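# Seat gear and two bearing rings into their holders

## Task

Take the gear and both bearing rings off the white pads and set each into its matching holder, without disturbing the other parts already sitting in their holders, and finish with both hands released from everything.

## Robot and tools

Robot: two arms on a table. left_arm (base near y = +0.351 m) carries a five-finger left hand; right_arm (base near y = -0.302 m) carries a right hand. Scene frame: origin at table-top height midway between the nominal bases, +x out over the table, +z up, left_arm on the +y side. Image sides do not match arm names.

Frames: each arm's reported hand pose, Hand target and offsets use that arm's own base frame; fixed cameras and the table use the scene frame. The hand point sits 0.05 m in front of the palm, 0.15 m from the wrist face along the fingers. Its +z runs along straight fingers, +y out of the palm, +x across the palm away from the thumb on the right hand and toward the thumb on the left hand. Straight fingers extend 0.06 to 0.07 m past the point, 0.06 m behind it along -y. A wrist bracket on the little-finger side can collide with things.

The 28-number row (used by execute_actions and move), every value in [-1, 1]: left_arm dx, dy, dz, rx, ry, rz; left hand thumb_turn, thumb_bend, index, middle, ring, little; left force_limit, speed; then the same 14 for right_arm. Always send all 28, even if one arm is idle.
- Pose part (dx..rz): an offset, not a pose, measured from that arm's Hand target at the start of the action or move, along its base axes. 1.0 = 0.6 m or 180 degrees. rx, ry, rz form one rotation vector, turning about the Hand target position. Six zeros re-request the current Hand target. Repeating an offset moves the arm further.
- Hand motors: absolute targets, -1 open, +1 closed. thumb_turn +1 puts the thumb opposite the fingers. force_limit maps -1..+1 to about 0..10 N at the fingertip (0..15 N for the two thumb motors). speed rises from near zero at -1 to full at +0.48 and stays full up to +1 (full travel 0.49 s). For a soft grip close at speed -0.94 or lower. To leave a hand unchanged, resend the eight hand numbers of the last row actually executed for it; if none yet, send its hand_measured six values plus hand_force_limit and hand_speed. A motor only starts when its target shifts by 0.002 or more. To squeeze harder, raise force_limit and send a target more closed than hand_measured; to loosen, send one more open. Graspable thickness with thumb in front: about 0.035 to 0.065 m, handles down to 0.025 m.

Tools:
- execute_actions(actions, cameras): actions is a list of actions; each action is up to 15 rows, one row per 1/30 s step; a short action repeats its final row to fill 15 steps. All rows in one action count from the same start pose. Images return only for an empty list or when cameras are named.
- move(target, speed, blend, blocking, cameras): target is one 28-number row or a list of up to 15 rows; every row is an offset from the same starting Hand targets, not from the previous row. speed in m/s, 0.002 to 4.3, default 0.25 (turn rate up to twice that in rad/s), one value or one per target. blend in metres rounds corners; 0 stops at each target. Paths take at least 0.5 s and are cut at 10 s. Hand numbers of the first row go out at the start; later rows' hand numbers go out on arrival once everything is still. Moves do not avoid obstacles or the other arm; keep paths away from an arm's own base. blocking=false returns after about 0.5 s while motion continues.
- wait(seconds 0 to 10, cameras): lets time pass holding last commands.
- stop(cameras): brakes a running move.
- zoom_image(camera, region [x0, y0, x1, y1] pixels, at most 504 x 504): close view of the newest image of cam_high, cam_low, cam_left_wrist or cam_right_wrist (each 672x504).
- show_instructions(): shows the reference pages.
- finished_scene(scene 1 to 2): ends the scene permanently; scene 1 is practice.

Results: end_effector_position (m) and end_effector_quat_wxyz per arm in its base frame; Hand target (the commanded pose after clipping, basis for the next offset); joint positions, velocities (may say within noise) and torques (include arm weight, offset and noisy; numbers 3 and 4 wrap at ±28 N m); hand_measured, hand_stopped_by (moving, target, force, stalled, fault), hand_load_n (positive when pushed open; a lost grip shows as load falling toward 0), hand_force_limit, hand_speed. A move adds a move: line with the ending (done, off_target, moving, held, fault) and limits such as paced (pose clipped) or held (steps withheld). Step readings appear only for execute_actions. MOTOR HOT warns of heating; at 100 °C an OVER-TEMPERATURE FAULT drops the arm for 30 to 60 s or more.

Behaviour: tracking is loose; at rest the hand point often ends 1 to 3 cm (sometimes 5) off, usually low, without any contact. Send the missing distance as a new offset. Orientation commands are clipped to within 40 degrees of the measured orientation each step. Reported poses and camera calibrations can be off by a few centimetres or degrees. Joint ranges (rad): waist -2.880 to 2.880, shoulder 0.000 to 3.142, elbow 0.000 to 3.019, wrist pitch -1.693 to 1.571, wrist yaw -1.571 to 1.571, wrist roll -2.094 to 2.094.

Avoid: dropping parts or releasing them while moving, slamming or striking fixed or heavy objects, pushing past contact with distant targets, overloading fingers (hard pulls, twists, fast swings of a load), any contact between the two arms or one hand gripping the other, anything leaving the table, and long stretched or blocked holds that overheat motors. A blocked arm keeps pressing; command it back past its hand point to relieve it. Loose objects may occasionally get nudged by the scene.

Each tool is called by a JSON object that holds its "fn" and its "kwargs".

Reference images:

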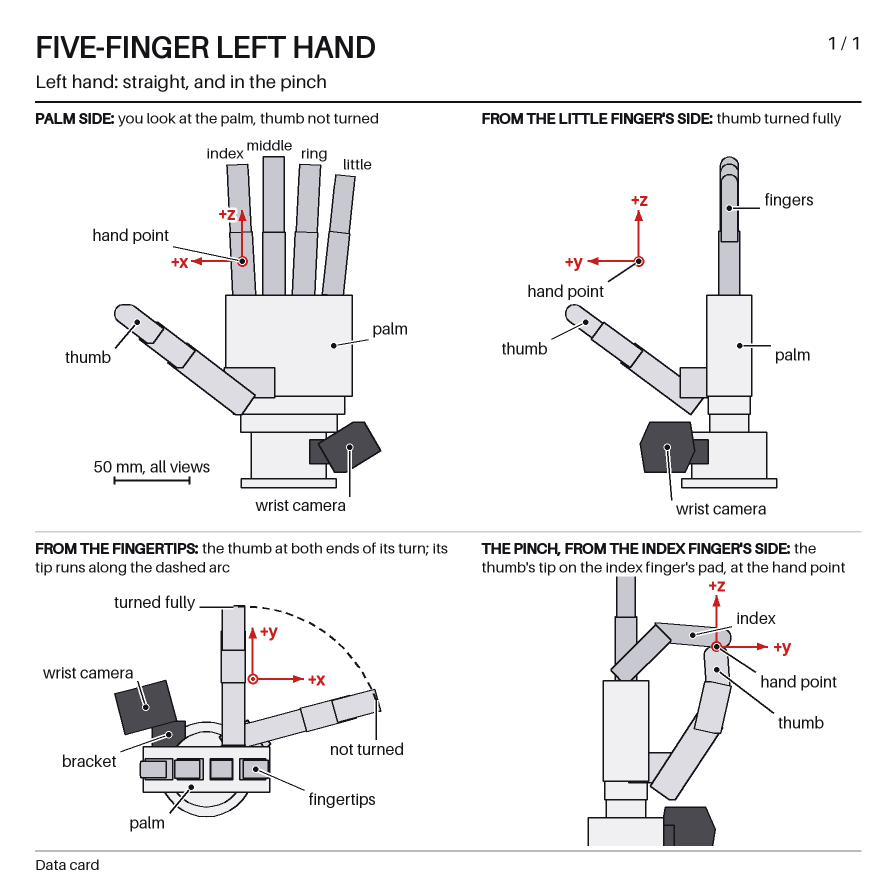

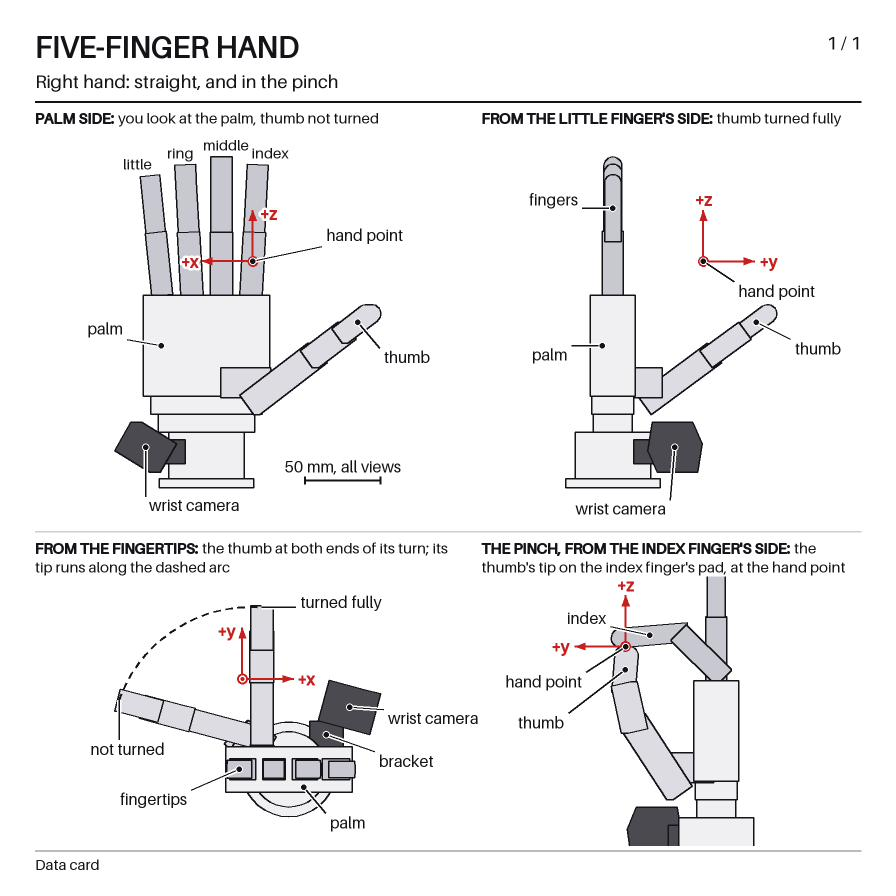

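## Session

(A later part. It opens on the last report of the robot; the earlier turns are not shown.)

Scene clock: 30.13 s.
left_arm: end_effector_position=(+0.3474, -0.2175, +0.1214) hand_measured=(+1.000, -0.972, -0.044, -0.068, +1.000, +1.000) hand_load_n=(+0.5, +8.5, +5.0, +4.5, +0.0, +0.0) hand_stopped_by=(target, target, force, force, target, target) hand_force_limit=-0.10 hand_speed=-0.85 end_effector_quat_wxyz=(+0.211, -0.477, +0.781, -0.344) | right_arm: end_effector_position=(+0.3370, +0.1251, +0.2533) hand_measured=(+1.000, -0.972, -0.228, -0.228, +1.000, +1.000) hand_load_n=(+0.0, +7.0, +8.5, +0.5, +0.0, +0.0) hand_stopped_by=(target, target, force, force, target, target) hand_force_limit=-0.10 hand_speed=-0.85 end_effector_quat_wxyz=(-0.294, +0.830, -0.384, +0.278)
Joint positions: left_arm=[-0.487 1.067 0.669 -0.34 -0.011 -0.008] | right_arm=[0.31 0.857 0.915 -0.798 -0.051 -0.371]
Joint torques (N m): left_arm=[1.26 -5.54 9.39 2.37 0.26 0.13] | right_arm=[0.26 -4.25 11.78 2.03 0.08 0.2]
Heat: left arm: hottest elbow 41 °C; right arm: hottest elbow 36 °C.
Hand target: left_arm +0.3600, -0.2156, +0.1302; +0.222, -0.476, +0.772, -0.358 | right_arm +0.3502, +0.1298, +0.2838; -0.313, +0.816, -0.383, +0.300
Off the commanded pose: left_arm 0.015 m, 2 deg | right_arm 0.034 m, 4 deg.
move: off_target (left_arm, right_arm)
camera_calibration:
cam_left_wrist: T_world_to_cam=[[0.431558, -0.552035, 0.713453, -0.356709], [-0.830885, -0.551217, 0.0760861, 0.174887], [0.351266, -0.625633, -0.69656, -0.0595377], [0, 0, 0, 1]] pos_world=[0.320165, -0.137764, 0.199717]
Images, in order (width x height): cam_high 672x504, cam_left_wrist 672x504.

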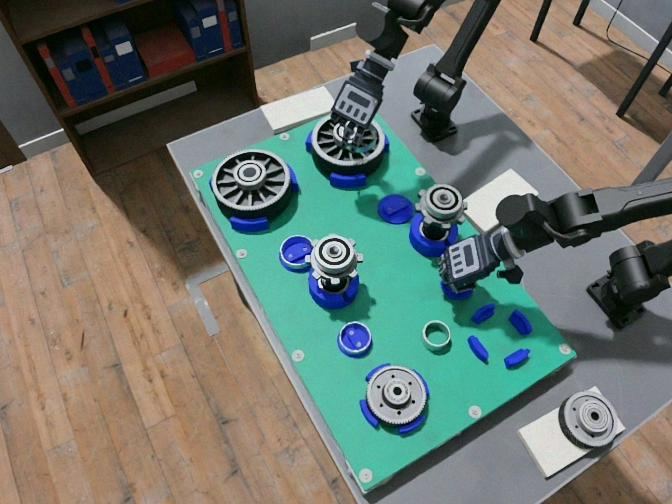

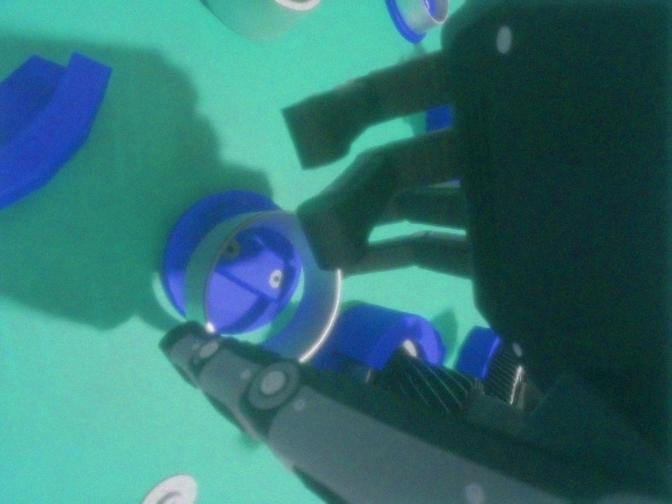

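{"fn": "move", "kwargs": {"target": [0.0135,-0.003,-0.008,0,0,0,1,-0.97,0.15,0.15,1,1,-0.1,-0.85,0,0,0,0,0,0,1,-0.97,0.15,0.15,1,1,-0.1,-0.85], "speed": 0.06, "cameras": ["cam_high","cam_left_wrist"]}}

{"fn": "zoom_image", "kwargs": {"camera": "cam_high", "region": [430, 260, 480, 310]}}

{"fn": "zoom_image", "kwargs": {"camera": "cam_left_wrist", "region": [120, 180, 372, 420]}}

Scene clock: 33.07 s.
left_arm: end_effector_position=(+0.3525, -0.2183, +0.1132) hand_measured=(+1.000, -0.972, -0.044, -0.068, +1.000, +1.000) hand_load_n=(+0.5, +8.5, +5.0, +5.0, +0.0, +0.0) hand_stopped_by=(target, target, force, force, target, target) hand_force_limit=-0.10 hand_speed=-0.85 end_effector_quat_wxyz=(+0.209, -0.479, +0.781, -0.342) | right_arm: end_effector_position=(+0.3370, +0.1251, +0.2533) hand_measured=(+1.000, -0.972, -0.228, -0.228, +1.000, +1.000) hand_load_n=(+0.5, +7.0, +8.5, +0.0, +0.0, +0.0) hand_stopped_by=(target, target, force, force, target, target) hand_force_limit=-0.10 hand_speed=-0.85 end_effector_quat_wxyz=(-0.294, +0.830, -0.384, +0.278)
Joint positions: left_arm=[-0.481 1.098 0.669 -0.317 -0.006 -0.008] | right_arm=[0.31 0.857 0.915 -0.798 -0.051 -0.371]
Joint torques (N m): left_arm=[1.32 -5.95 9.96 2.35 0.27 0.16] | right_arm=[0.26 -4.48 11.74 2.03 0.07 0.2]
Heat: left arm: hottest elbow 41 °C; right arm: hottest elbow 36 °C.
Hand target: left_arm +0.3681, -0.2174, +0.1254; +0.222, -0.476, +0.772, -0.358 | right_arm +0.3502, +0.1298, +0.2838; -0.313, +0.816, -0.383, +0.300
Off the commanded pose: left_arm 0.020 m, 3 deg | right_arm 0.034 m, 4 deg.
move: off_target (left_arm, right_arm)
camera_calibration:
cam_left_wrist: T_world_to_cam=[[0.438892, -0.551392, 0.709465, -0.355479], [-0.828718, -0.553561, 0.0824395, 0.177319], [0.347276, -0.624128, -0.699902, -0.0653904], [0, 0, 0, 1]] pos_world=[0.325673, -0.138664, 0.191815]
Images, in order (width x height): cam_high 672x504, cam_left_wrist 672x504.

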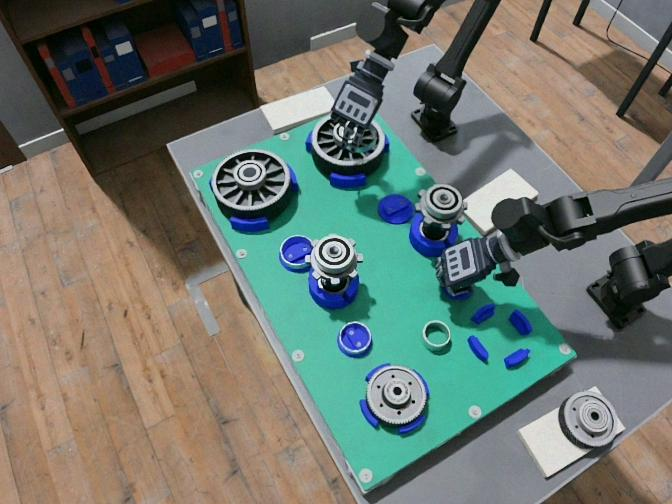

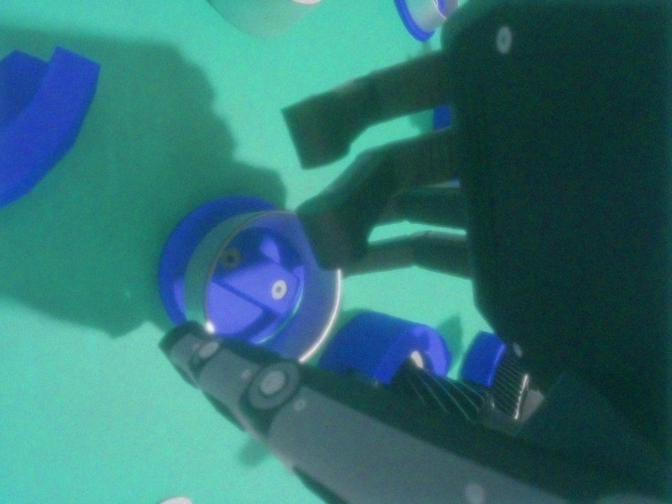

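Scaled by 10.080 from the camera's 672x504 image, which has a finer 960x720 frame.

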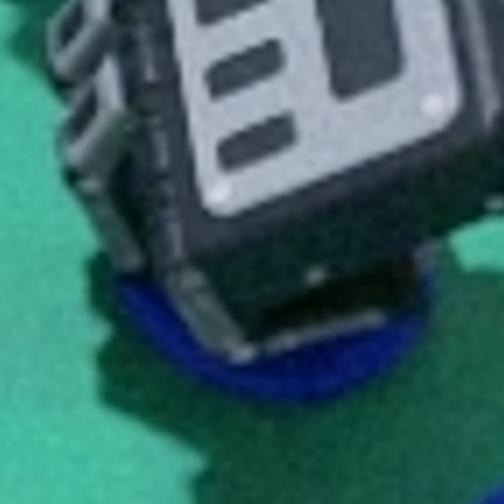

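Scaled by 2.000 from the camera's 672x504 image, which has a finer 960x720 frame.

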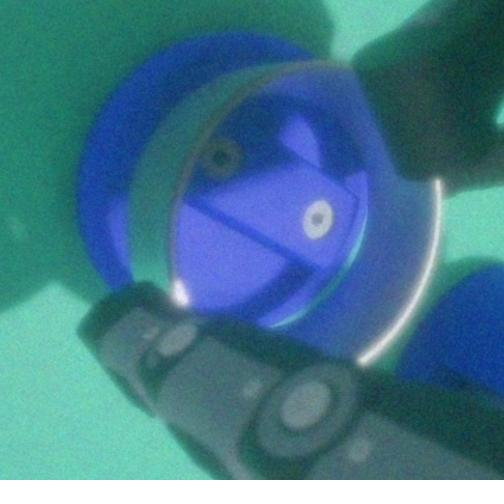

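{"fn": "move", "kwargs": {"target": [0.0035,0.001,-0.010,0,0,0,1,-0.97,0.15,0.15,1,1,-0.1,-0.85,0,0,0,0,0,0,1,-0.97,0.15,0.15,1,1,-0.1,-0.85], "speed": 0.06, "cameras": ["cam_left_wrist"]}}

{"fn": "zoom_image", "kwargs": {"camera": "cam_left_wrist", "region": [120, 180, 372, 420]}}

Scene clock: 36.23 s.
left_arm: end_effector_position=(+0.3573, -0.2193, +0.1118) hand_measured=(+1.000, -0.972, -0.044, -0.068, +1.000, +1.000) hand_load_n=(+0.5, +8.5, +5.0, +5.0, +0.0, +0.0) hand_stopped_by=(target, target, force, force, target, target) hand_force_limit=-0.10 hand_speed=-0.85 end_effector_quat_wxyz=(+0.210, -0.480, +0.779, -0.346) | right_arm: end_effector_position=(+0.3370, +0.1251, +0.2533) hand_measured=(+1.000, -0.972, -0.228, -0.228, +1.000, +1.000) hand_load_n=(+0.5, +7.0, +8.5, +0.5, +0.0, +0.0) hand_stopped_by=(target, target, force, force, target, target) hand_force_limit=-0.10 hand_speed=-0.85 end_effector_quat_wxyz=(-0.294, +0.830, -0.384, +0.278)
Joint positions: left_arm=[-0.476 1.11 0.669 -0.296 -0.003 -0.008] | right_arm=[0.31 0.857 0.915 -0.798 -0.051 -0.371]
Joint torques (N m): left_arm=[1.26 -5.66 9.29 2.39 0.26 0.18] | right_arm=[0.32 -4.37 11.75 2.03 0.07 0.2]
Heat: left arm: hottest elbow 41 °C; right arm: hottest elbow 37 °C.
Hand target: left_arm +0.3702, -0.2168, +0.1194; +0.222, -0.476, +0.772, -0.358 | right_arm +0.3502, +0.1298, +0.2838; -0.313, +0.816, -0.383, +0.300
Off the commanded pose: left_arm 0.015 m, 2 deg | right_arm 0.034 m, 4 deg.
move: off_target (left_arm, right_arm)
camera_calibration:
cam_left_wrist: T_world_to_cam=[[0.435042, -0.546086, 0.715911, -0.355292], [-0.828033, -0.554962, 0.0798594, 0.180543], [0.353693, -0.62754, -0.69361, -0.0724001], [0, 0, 0, 1]] pos_world=[0.329671, -0.139259, 0.189722]
Images, in order (width x height): cam_left_wrist 672x504.

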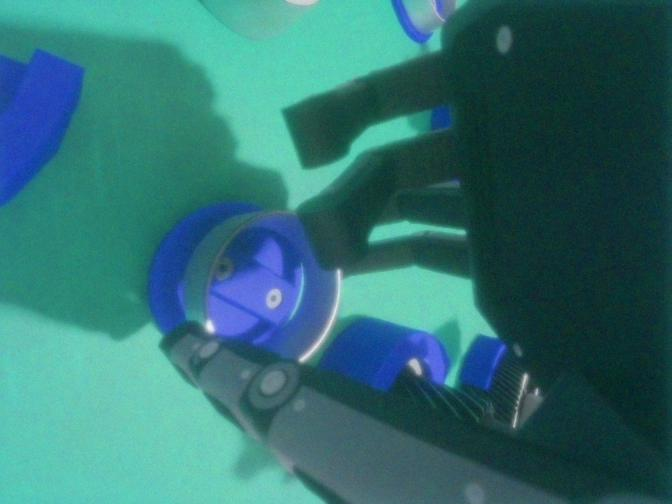

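Scaled by 2.000 from the camera's 672x504 image, which has a finer 960x720 frame.

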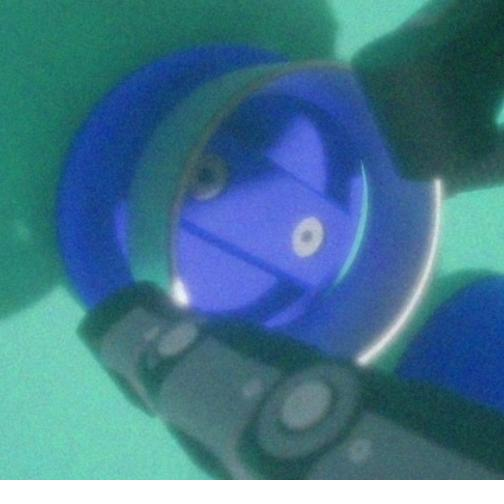

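{"fn": "move", "kwargs": {"target": [-0.007,-0.002,-0.013,0,0,0,1,-0.97,0.15,0.15,1,1,-0.1,-0.85,0,0,0,0,0,0,1,-0.97,0.15,0.15,1,1,-0.1,-0.85], "speed": 0.06, "cameras": ["cam_left_wrist"]}}

{"fn": "zoom_image", "kwargs": {"camera": "cam_left_wrist", "region": [120, 180, 372, 420]}}

Scene clock: 40.27 s.
left_arm: end_effector_position=(+0.3552, -0.2180, +0.1050) hand_measured=(+1.000, -0.972, -0.044, -0.068, +1.000, +1.000) hand_load_n=(+0.0, +8.0, +4.5, +4.5, +0.0, +0.0) hand_stopped_by=(target, target, force, force, target, target) hand_force_limit=-0.10 hand_speed=-0.85 end_effector_quat_wxyz=(+0.212, -0.478, +0.779, -0.347) | right_arm: end_effector_position=(+0.3370, +0.1251, +0.2533) hand_measured=(+1.000, -0.972, -0.228, -0.228, +1.000, +1.000) hand_load_n=(+0.5, +7.0, +8.5, +0.0, +0.0, +0.0) hand_stopped_by=(target, target, force, force, target, target) hand_force_limit=-0.10 hand_speed=-0.85 end_effector_quat_wxyz=(-0.294, +0.830, -0.384, +0.278)
Joint positions: left_arm=[-0.476 1.112 0.649 -0.271 -0.003 -0.005] | right_arm=[0.31 0.857 0.915 -0.798 -0.051 -0.371]
Joint torques (N m): left_arm=[0.38 -5.6 9.01 2.36 -0.02 0.11] | right_arm=[0.44 -4.31 11.73 2.04 0.07 0.2]
Heat: left arm: hottest elbow 41 °C; right arm: hottest elbow 38 °C.
Hand target: left_arm +0.3660, -0.2180, +0.1116; +0.222, -0.476, +0.772, -0.358 | right_arm +0.3502, +0.1298, +0.2838; -0.313, +0.816, -0.383, +0.300
Off the commanded pose: left_arm 0.013 m, 2 deg | right_arm 0.034 m, 4 deg.
move: off_target (left_arm, right_arm)
camera_calibration:
cam_left_wrist: T_world_to_cam=[[0.431237, -0.547346, 0.71725, -0.347911], [-0.829438, -0.553347, 0.0764198, 0.181247], [0.35506, -0.627869, -0.692613, -0.076329], [0, 0, 0, 1]] pos_world=[0.327466, -0.13806, 0.182822]
Images, in order (width x height): cam_left_wrist 672x504.

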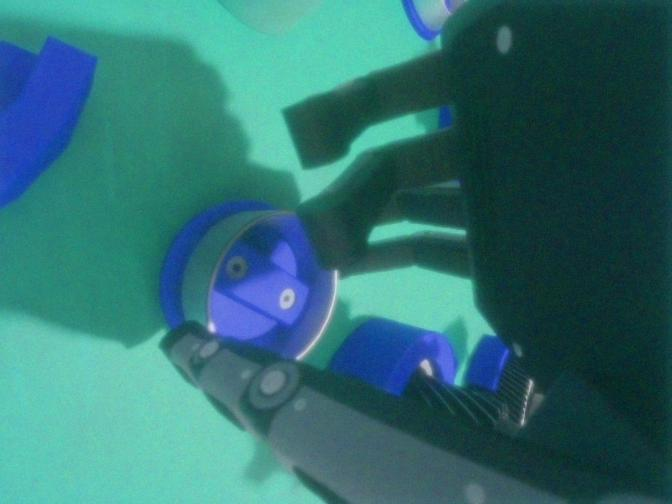

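Scaled by 2.000 from the camera's 672x504 image, which has a finer 960x720 frame.

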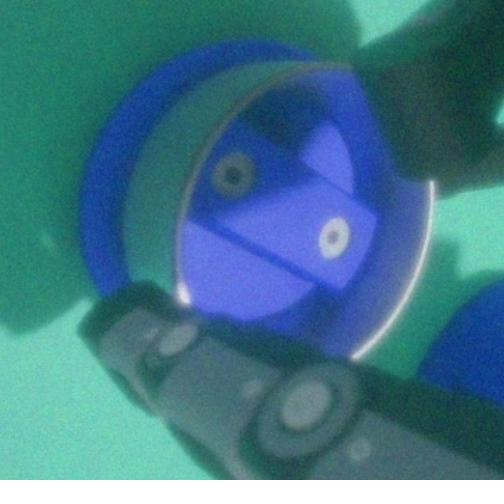

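{"fn": "move", "kwargs": {"target": [0.0,0.0,-0.010,0,0,0,1,-0.97,0.15,0.15,1,1,-0.1,-0.85,0,0,0,0,0,0,1,-0.97,0.15,0.15,1,1,-0.1,-0.85], "speed": 0.06, "cameras": ["cam_left_wrist","cam_high"]}}

{"fn": "zoom_image", "kwargs": {"camera": "cam_left_wrist", "region": [120, 180, 372, 420]}}

{"fn": "zoom_image", "kwargs": {"camera": "cam_high", "region": [430, 260, 480, 310]}}

Scene clock: 42.27 s.
left_arm: end_effector_position=(+0.3569, -0.2167, +0.1032) hand_measured=(+1.000, -0.972, -0.044, -0.068, +1.000, +1.000) hand_load_n=(-0.5, +9.0, +3.5, +3.0, +0.0, +0.0) hand_stopped_by=(target, target, force, force, target, target) hand_force_limit=-0.10 hand_speed=-0.85 end_effector_quat_wxyz=(+0.214, -0.479, +0.776, -0.349) | right_arm: end_effector_position=(+0.3370, +0.1251, +0.2533) hand_measured=(+1.000, -0.972, -0.228, -0.228, +1.000, +1.000) hand_load_n=(+0.0, +7.0, +8.5, +0.0, +0.0, +0.0) hand_stopped_by=(target, target, force, force, target, target) hand_force_limit=-0.10 hand_speed=-0.85 end_effector_quat_wxyz=(-0.294, +0.830, -0.384, +0.278)
Joint positions: left_arm=[-0.472 1.113 0.641 -0.254 -0.003 -0.005] | right_arm=[0.31 0.857 0.915 -0.798 -0.051 -0.371]
Joint torques (N m): left_arm=[0.5 -5.01 8.69 2.5 -0.03 0.11] | right_arm=[0.38 -4.31 11.73 2.06 0.08 0.2]
Heat: left arm: hottest elbow 42 °C; right arm: hottest elbow 39 °C.
Hand target: left_arm +0.3660, -0.2180, +0.1056; +0.222, -0.476, +0.772, -0.358 | right_arm +0.3502, +0.1298, +0.2838; -0.313, +0.816, -0.383, +0.300
Off the commanded pose: left_arm 0.010 m, 1 deg | right_arm 0.034 m, 4 deg.
move: off_target (right_arm)
camera_calibration:
cam_left_wrist: T_world_to_cam=[[0.428813, -0.542924, 0.722048, -0.345326], [-0.827402, -0.556892, 0.0726428, 0.18244], [0.362663, -0.628574, -0.688019, -0.080612], [0, 0, 0, 1]] pos_world=[0.328267, -0.136557, 0.180627]
Images, in order (width x height): cam_high 672x504, cam_left_wrist 672x504.

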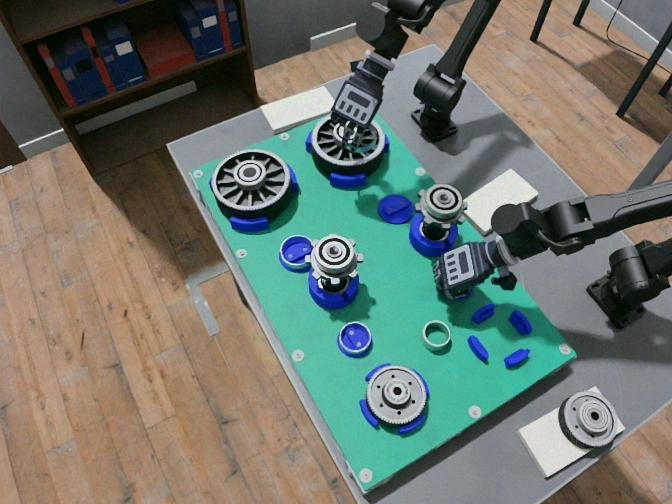

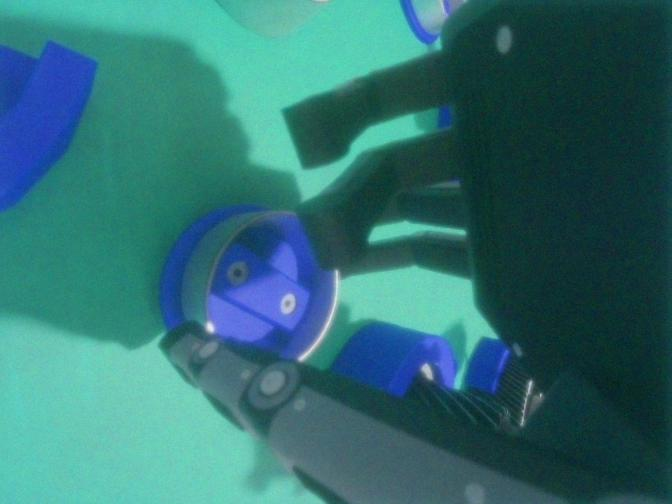

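Scaled by 2.000 from the camera's 672x504 image, which has a finer 960x720 frame.

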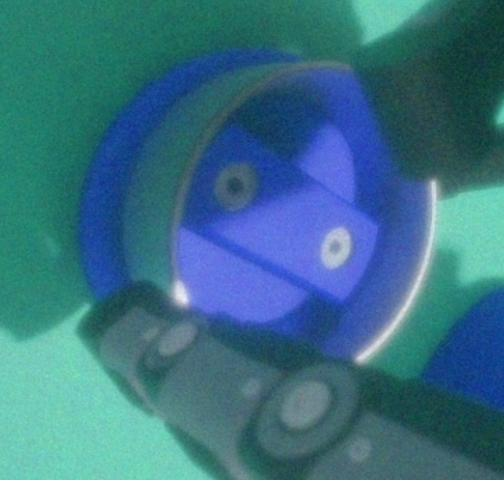

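Scaled by 10.080 from the camera's 672x504 image, which has a finer 960x720 frame.

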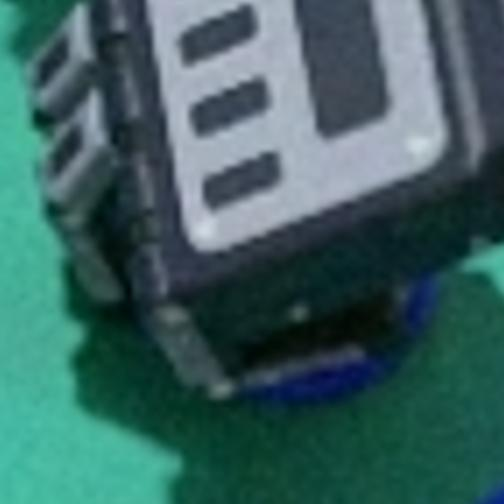

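{"fn": "move", "kwargs": {"target": [[0.0,0.0,0.0,0,0,0,1,-0.97,-0.6,-0.6,1,1,-0.1,-0.6,0,0,0,0,0,0,1,-0.97,0.15,0.15,1,1,-0.1,-0.85],[-0.010,0.004,0.01,0,0,0,1,-1,-0.6,-0.6,1,1,-0.1,-0.6,0,0,0,0,0,0,1,-0.97,0.15,0.15,1,1,-0.1,-0.85],[-0.02,0.008,0.16,0,0,0,1,-1,-0.6,-0.6,1,1,-0.1,-0.6,0,0,0,0,0,0,1,-0.97,0.15,0.15,1,1,-0.1,-0.85]], "speed": [0.05,0.05,0.15], "cameras": ["cam_left_wrist","cam_high"]}}

{"fn": "zoom_image", "kwargs": {"camera": "cam_left_wrist", "region": [120, 180, 372, 420]}}

{"fn": "zoom_image", "kwargs": {"camera": "cam_high", "region": [430, 260, 480, 310]}}

Scene clock: 47.47 s.
left_arm: end_effector_position=(+0.3386, -0.2094, +0.1704) hand_measured=(+1.000, -1.000, -0.600, -0.600, +1.000, +1.000) hand_load_n=(+0.0, +0.0, +0.0, +0.0, +0.0, +0.0) hand_stopped_by=(target, target, target, target, target, target) hand_force_limit=-0.10 hand_speed=-0.60 end_effector_quat_wxyz=(+0.204, -0.480, +0.782, -0.340) | right_arm: end_effector_position=(+0.3370, +0.1251, +0.2533) hand_measured=(+1.000, -0.972, -0.228, -0.228, +1.000, +1.000) hand_load_n=(+0.0, +7.0, +9.0, +0.5, +0.0, +0.0) hand_stopped_by=(target, target, force, force, target, target) hand_force_limit=-0.10 hand_speed=-0.85 end_effector_quat_wxyz=(-0.294, +0.830, -0.384, +0.278)
Joint positions: left_arm=[-0.472 0.989 0.761 -0.526 0.006 -0.005] | right_arm=[0.31 0.857 0.915 -0.798 -0.051 -0.371]
Joint torques (N m): left_arm=[0.09 -5.48 14.05 0.66 -0.13 0.08] | right_arm=[0.38 -4.31 11.74 2.03 0.08 0.21]
Heat: left arm: hottest elbow 42 °C; right arm: hottest elbow 40 °C.
Hand target: left_arm +0.3540, -0.2132, +0.2016; +0.222, -0.476, +0.772, -0.358 | right_arm +0.3502, +0.1298, +0.2838; -0.313, +0.816, -0.383, +0.300
Off the commanded pose: left_arm 0.035 m, 3 deg | right_arm 0.034 m, 4 deg.
move: off_target (left_arm, right_arm); target 2's new numbers were sent with left_arm's hand 0.011 m and 2 deg from that target
camera_calibration:
cam_left_wrist: T_world_to_cam=[[0.444733, -0.550857, 0.706236, -0.386417], [-0.828907, -0.551843, 0.0915497, 0.16482], [0.339301, -0.62612, -0.702032, -0.0123892], [0, 0, 0, 1]] pos_world=[0.312677, -0.129663, 0.249115]
Images, in order (width x height): cam_high 672x504, cam_left_wrist 672x504.

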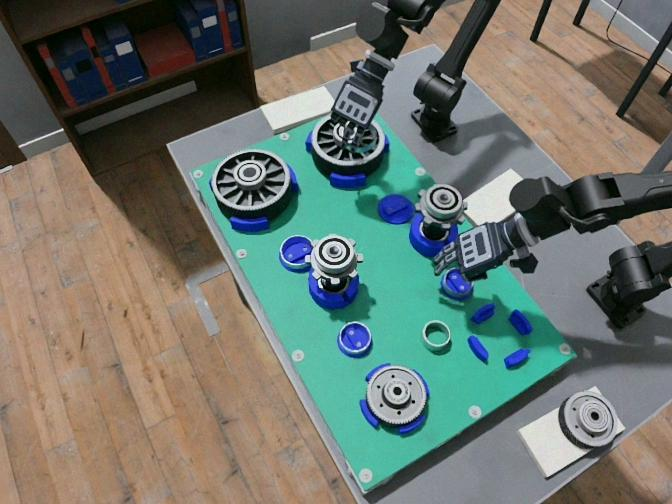

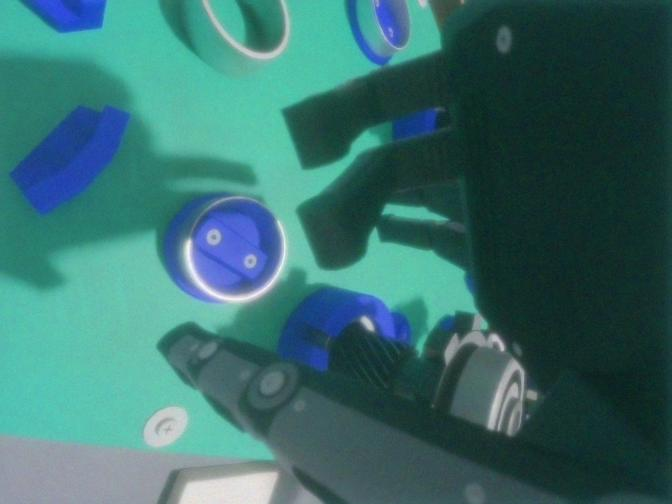

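Scaled by 2.000 from the camera's 672x504 image, which has a finer 960x720 frame.

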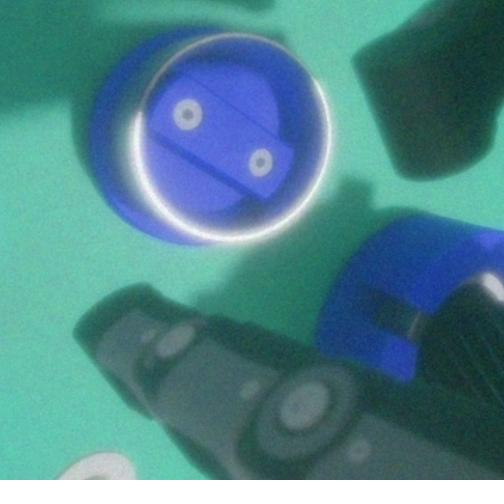

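Scaled by 10.080 from the camera's 672x504 image, which has a finer 960x720 frame.

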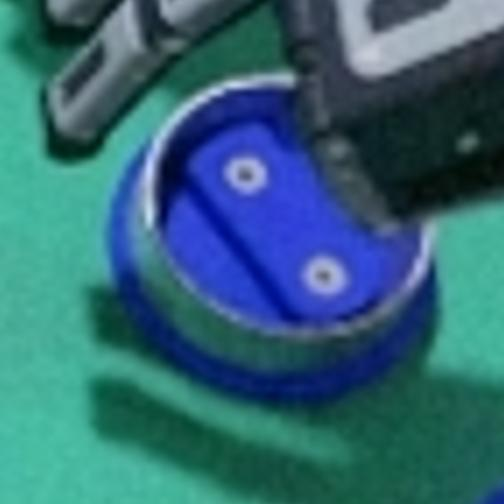

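{"fn": "zoom_image", "kwargs": {"camera": "cam_high", "region": [330, 313, 380, 363]}}

{"fn": "zoom_image", "kwargs": {"camera": "cam_high", "region": [270, 228, 320, 278]}}

Scaled by 10.080 from the camera's 672x504 image, which has a finer 960x720 frame.

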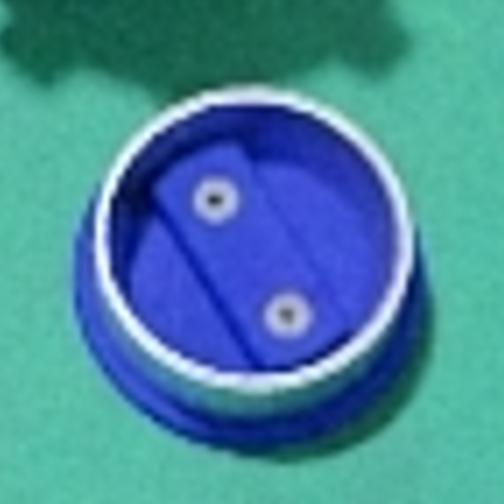

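Scaled by 10.080 from the camera's 672x504 image, which has a finer 960x720 frame.

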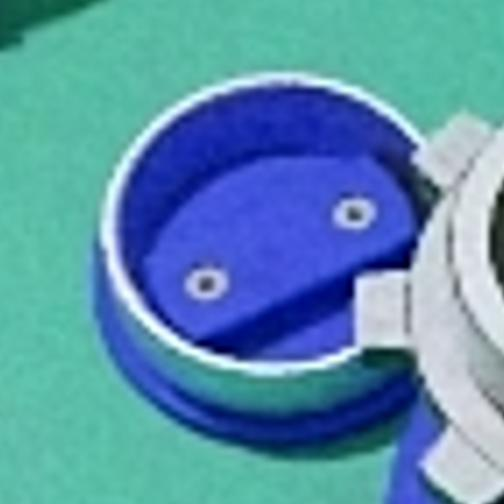

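{"fn": "move", "kwargs": {"target": [[0.06,0.305,0.147,0,0,0.165,1,-1,-0.35,-0.35,-0.35,1,-0.1,-0.3,-0.04,0.17,-0.02,0,0,0.08,1,-0.97,0.15,0.15,1,1,-0.1,-0.85],[-0.085,0.619,-0.061,0,0,0.3306,1,-1,-0.35,-0.35,-0.35,1,-0.1,-0.3,-0.05,0.234,-0.156,0,0,0.1105,1,-0.97,0.15,0.15,1,1,-0.1,-0.85]], "speed": 0.25, "blend": [0.04,0], "cameras": ["cam_left_wrist","cam_right_wrist","cam_high"]}}

{"fn": "zoom_image", "kwargs": {"camera": "cam_high", "region": [430, 260, 480, 310]}}

{"fn": "zoom_image", "kwargs": {"camera": "cam_high", "region": [365, 165, 445, 245]}}

{"fn": "zoom_image", "kwargs": {"camera": "cam_right_wrist", "region": [290, 60, 542, 300]}}

Scene clock: 52.93 s.
left_arm: end_effector_position=(+0.2998, +0.1504, +0.1614) hand_measured=(+1.000, -1.000, -0.350, -0.350, -0.350, +1.000) hand_load_n=(+0.0, +0.0, +0.0, +0.0, +0.0, +0.0) hand_stopped_by=(target, target, target, target, target, target) hand_force_limit=-0.10 hand_speed=-0.30 end_effector_quat_wxyz=(-0.357, +0.804, -0.431, +0.201) | right_arm: end_effector_position=(+0.3156, +0.2583, +0.1783) hand_measured=(+1.000, -0.972, -0.228, -0.228, +1.000, +1.000) hand_load_n=(+0.0, +7.0, +8.5, +0.5, +0.5, +0.0) hand_stopped_by=(target, target, force, force, target, target) hand_force_limit=-0.10 hand_speed=-0.85 end_effector_quat_wxyz=(-0.341, +0.878, -0.242, +0.233)
Joint positions: left_arm=[0.561 0.762 0.612 -0.575 -0.003 -0.024] | right_arm=[0.65 1.009 0.794 -0.506 -0.039 -0.365]
Joint torques (N m): left_arm=[0.91 -1.96 9.57 2.26 0.26 0.2] | right_arm=[0.5 -6.53 8.4 2.99 -0.3 0.17]
Heat: left arm: hottest elbow 44 °C; right arm: hottest elbow 40 °C.
Hand target: left_arm +0.3030, +0.1582, +0.1650; -0.370, +0.796, -0.434, +0.201 | right_arm +0.3202, +0.2702, +0.1902; -0.360, +0.870, -0.236, +0.242
Off the commanded pose: left_arm 0.009 m, 2 deg | right_arm 0.017 m, 3 deg.
move: off_target (right_arm)
camera_calibration:
cam_left_wrist: T_world_to_cam=[[0.678524, 0.105956, 0.726896, -0.336785], [0.0652734, -0.994325, 0.0840086, 0.131774], [0.731672, -0.00955488, -0.68159, 0.00616316], [0, 0, 0, 1]] pos_world=[0.215406, 0.16677, 0.237938]
cam_right_wrist: T_world_to_cam=[[-0.124377, -0.780943, -0.612094, 0.349307], [-0.990538, 0.0616553, 0.122613, 0.256699], [-0.058015, 0.621552, -0.781222, 0.107608], [0, 0, 0, 1]] pos_world=[0.303958, 0.190078, 0.2664]
Images, in order (width x height): cam_high 672x504, cam_left_wrist 672x504, cam_right_wrist 672x504.

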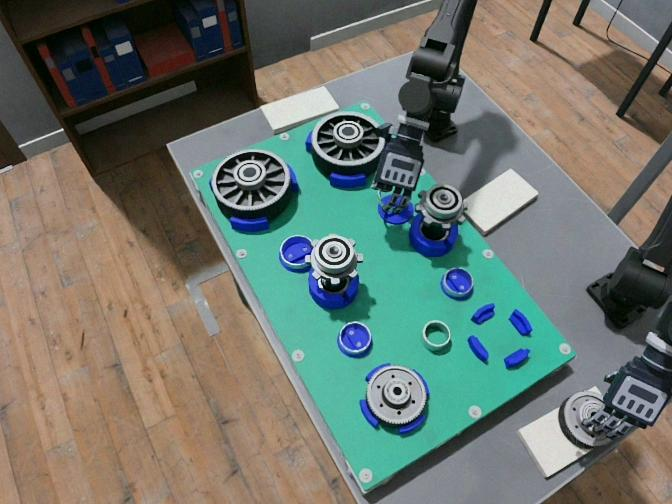

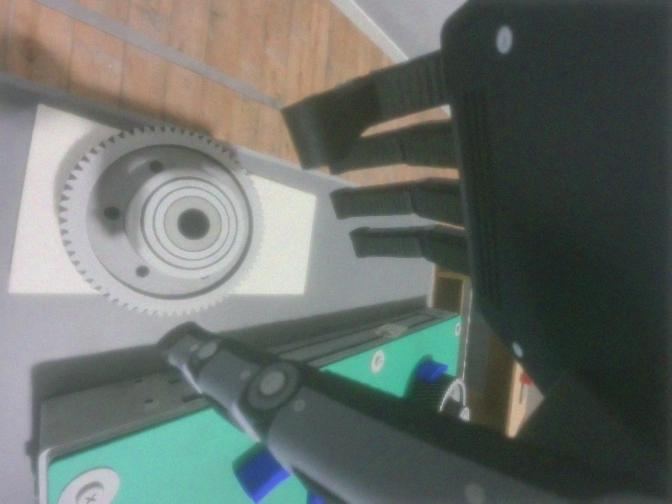

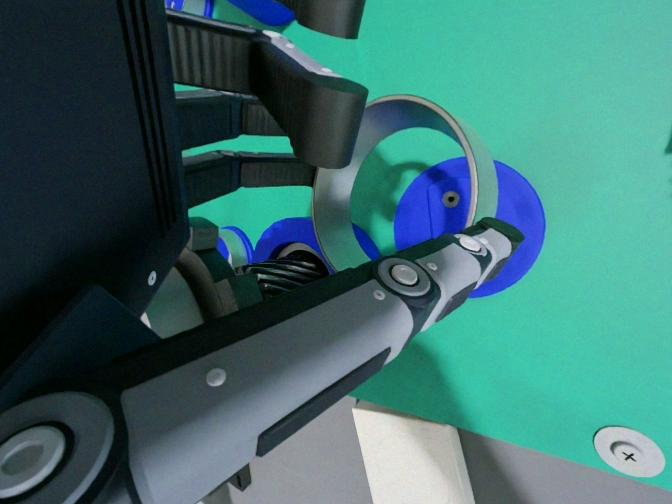

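Scaled by 10.080 from the camera's 672x504 image, which has a finer 960x720 frame.

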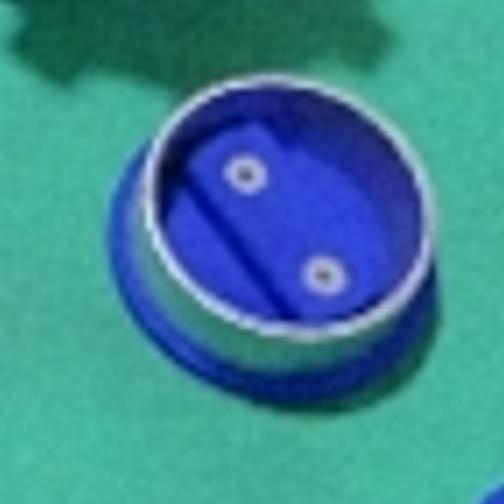

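Scaled by 6.300 from the camera's 672x504 image, which has a finer 960x720 frame.

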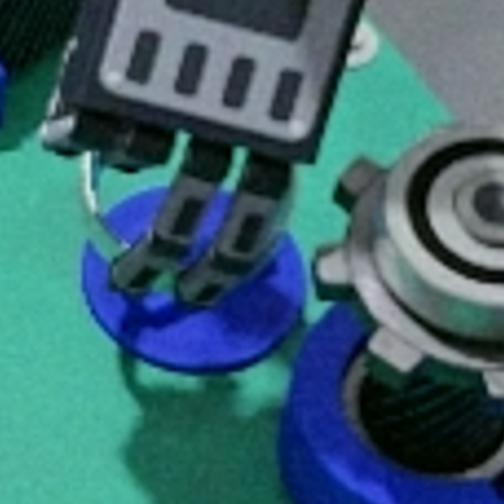

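Scaled by 2.000 from the camera's 672x504 image, which has a finer 960x720 frame.

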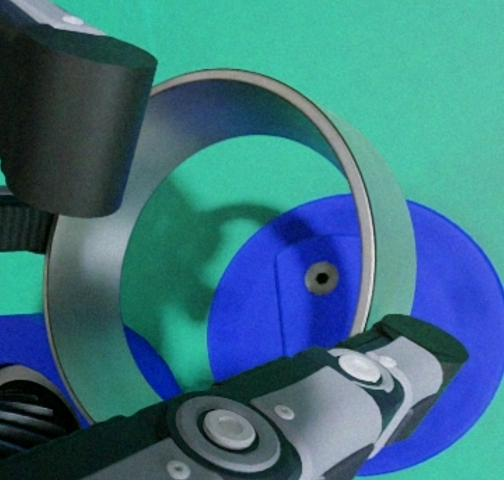

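{"fn": "move", "kwargs": {"target": [-0.0145,0.0168,-0.11,0.0104,-0.0164,0,1,-1,-0.3,-0.3,-0.3,1,-0.1,-0.3,-0.0233,-0.0017,-0.072,0,0,0,1,-0.97,0.15,0.15,1,1,-0.1,-0.85], "speed": 0.1, "cameras": ["cam_left_wrist","cam_right_wrist","cam_high"]}}

{"fn": "zoom_image", "kwargs": {"camera": "cam_high", "region": [365, 165, 445, 245]}}

{"fn": "zoom_image", "kwargs": {"camera": "cam_right_wrist", "region": [290, 60, 542, 300]}}

Scene clock: 57.17 s.
left_arm: end_effector_position=(+0.2928, +0.1587, +0.0949) hand_measured=(+1.000, -1.000, -0.300, -0.300, -0.300, +1.000) hand_load_n=(+0.0, +0.0, +0.0, +0.0, +0.0, +0.0) hand_stopped_by=(target, target, target, target, target, target) hand_force_limit=-0.10 hand_speed=-0.30 end_effector_quat_wxyz=(-0.382, +0.791, -0.428, +0.214) | right_arm: end_effector_position=(+0.3043, +0.2562, +0.1374) hand_measured=(+1.000, -0.972, -0.228, -0.228, +1.000, +1.000) hand_load_n=(+0.5, +7.0, +8.5, +0.5, +0.0, +0.0) hand_stopped_by=(target, target, force, force, target, target) hand_force_limit=-0.10 hand_speed=-0.85 end_effector_quat_wxyz=(-0.340, +0.878, -0.240, +0.238)
Joint positions: left_arm=[0.61 0.787 0.414 -0.293 0.037 0.013] | right_arm=[0.673 1.009 0.681 -0.386 -0.016 -0.357]
Joint torques (N m): left_arm=[1.08 -1.55 9.07 2.32 0.28 0.19] | right_arm=[0.67 -6.07 7.97 2.96 0 0.27]
Heat: left arm: hottest elbow 44 °C; right arm: hottest elbow 39 °C.
Hand target: left_arm +0.2943, +0.1683, +0.0990; -0.394, +0.785, -0.428, +0.214 | right_arm +0.3062, +0.2692, +0.1470; -0.360, +0.870, -0.236, +0.242
Off the commanded pose: left_arm 0.010 m, 2 deg | right_arm 0.016 m, 2 deg.
move: off_target (right_arm)
camera_calibration:
cam_left_wrist: T_world_to_cam=[[0.642562, 0.0759969, 0.762456, -0.272631], [0.0568537, -0.997055, 0.0514667, 0.152057], [0.764122, 0.0102779, -0.64499, -0.0500377], [0, 0, 0, 1]] pos_world=[0.204772, 0.172842, 0.167769]
cam_right_wrist: T_world_to_cam=[[-0.117497, -0.783357, -0.610366, 0.319451], [-0.991801, 0.0614645, 0.11204, 0.252432], [-0.0502513, 0.618526, -0.784156, 0.0751072], [0, 0, 0, 1]] pos_world=[0.291671, 0.188273, 0.225596]
Images, in order (width x height): cam_high 672x504, cam_left_wrist 672x504, cam_right_wrist 672x504.

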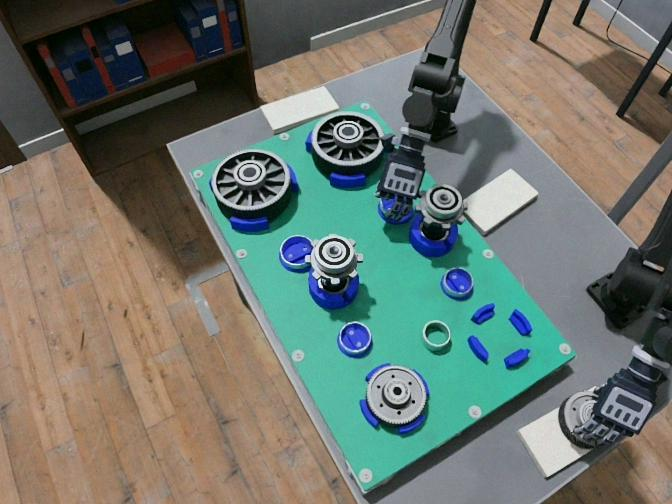

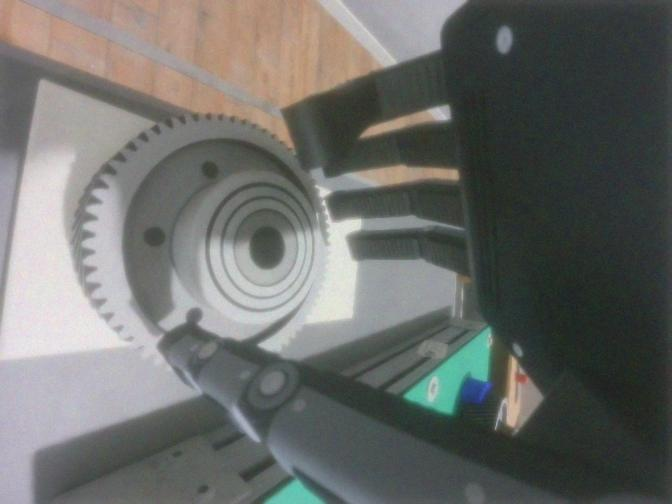

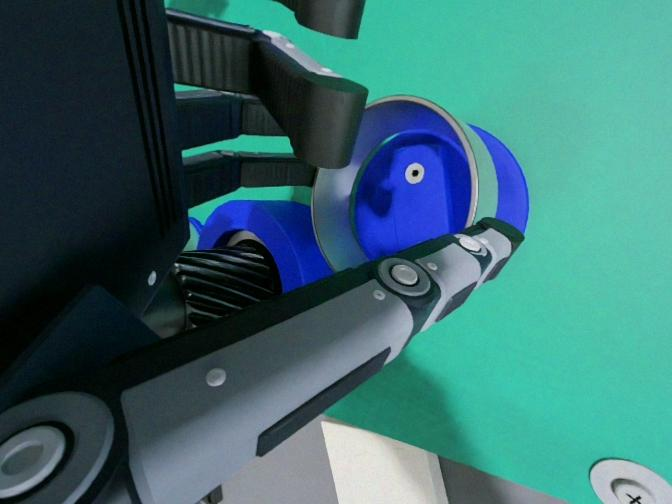

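Scaled by 6.300 from the camera's 672x504 image, which has a finer 960x720 frame.

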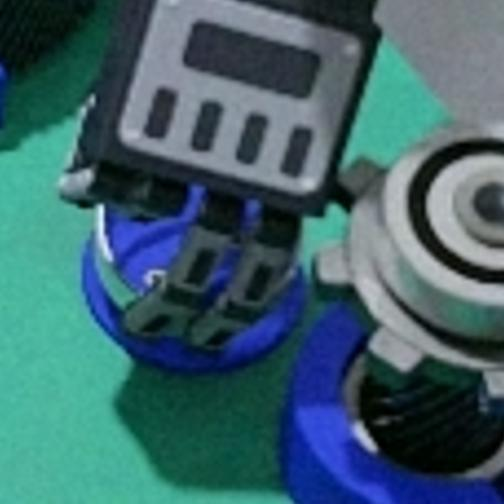

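Scaled by 2.000 from the camera's 672x504 image, which has a finer 960x720 frame.

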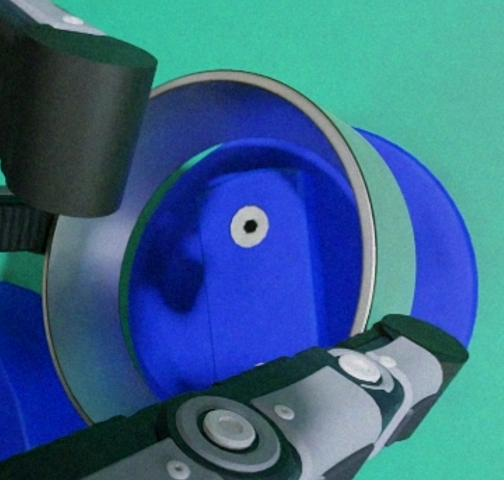

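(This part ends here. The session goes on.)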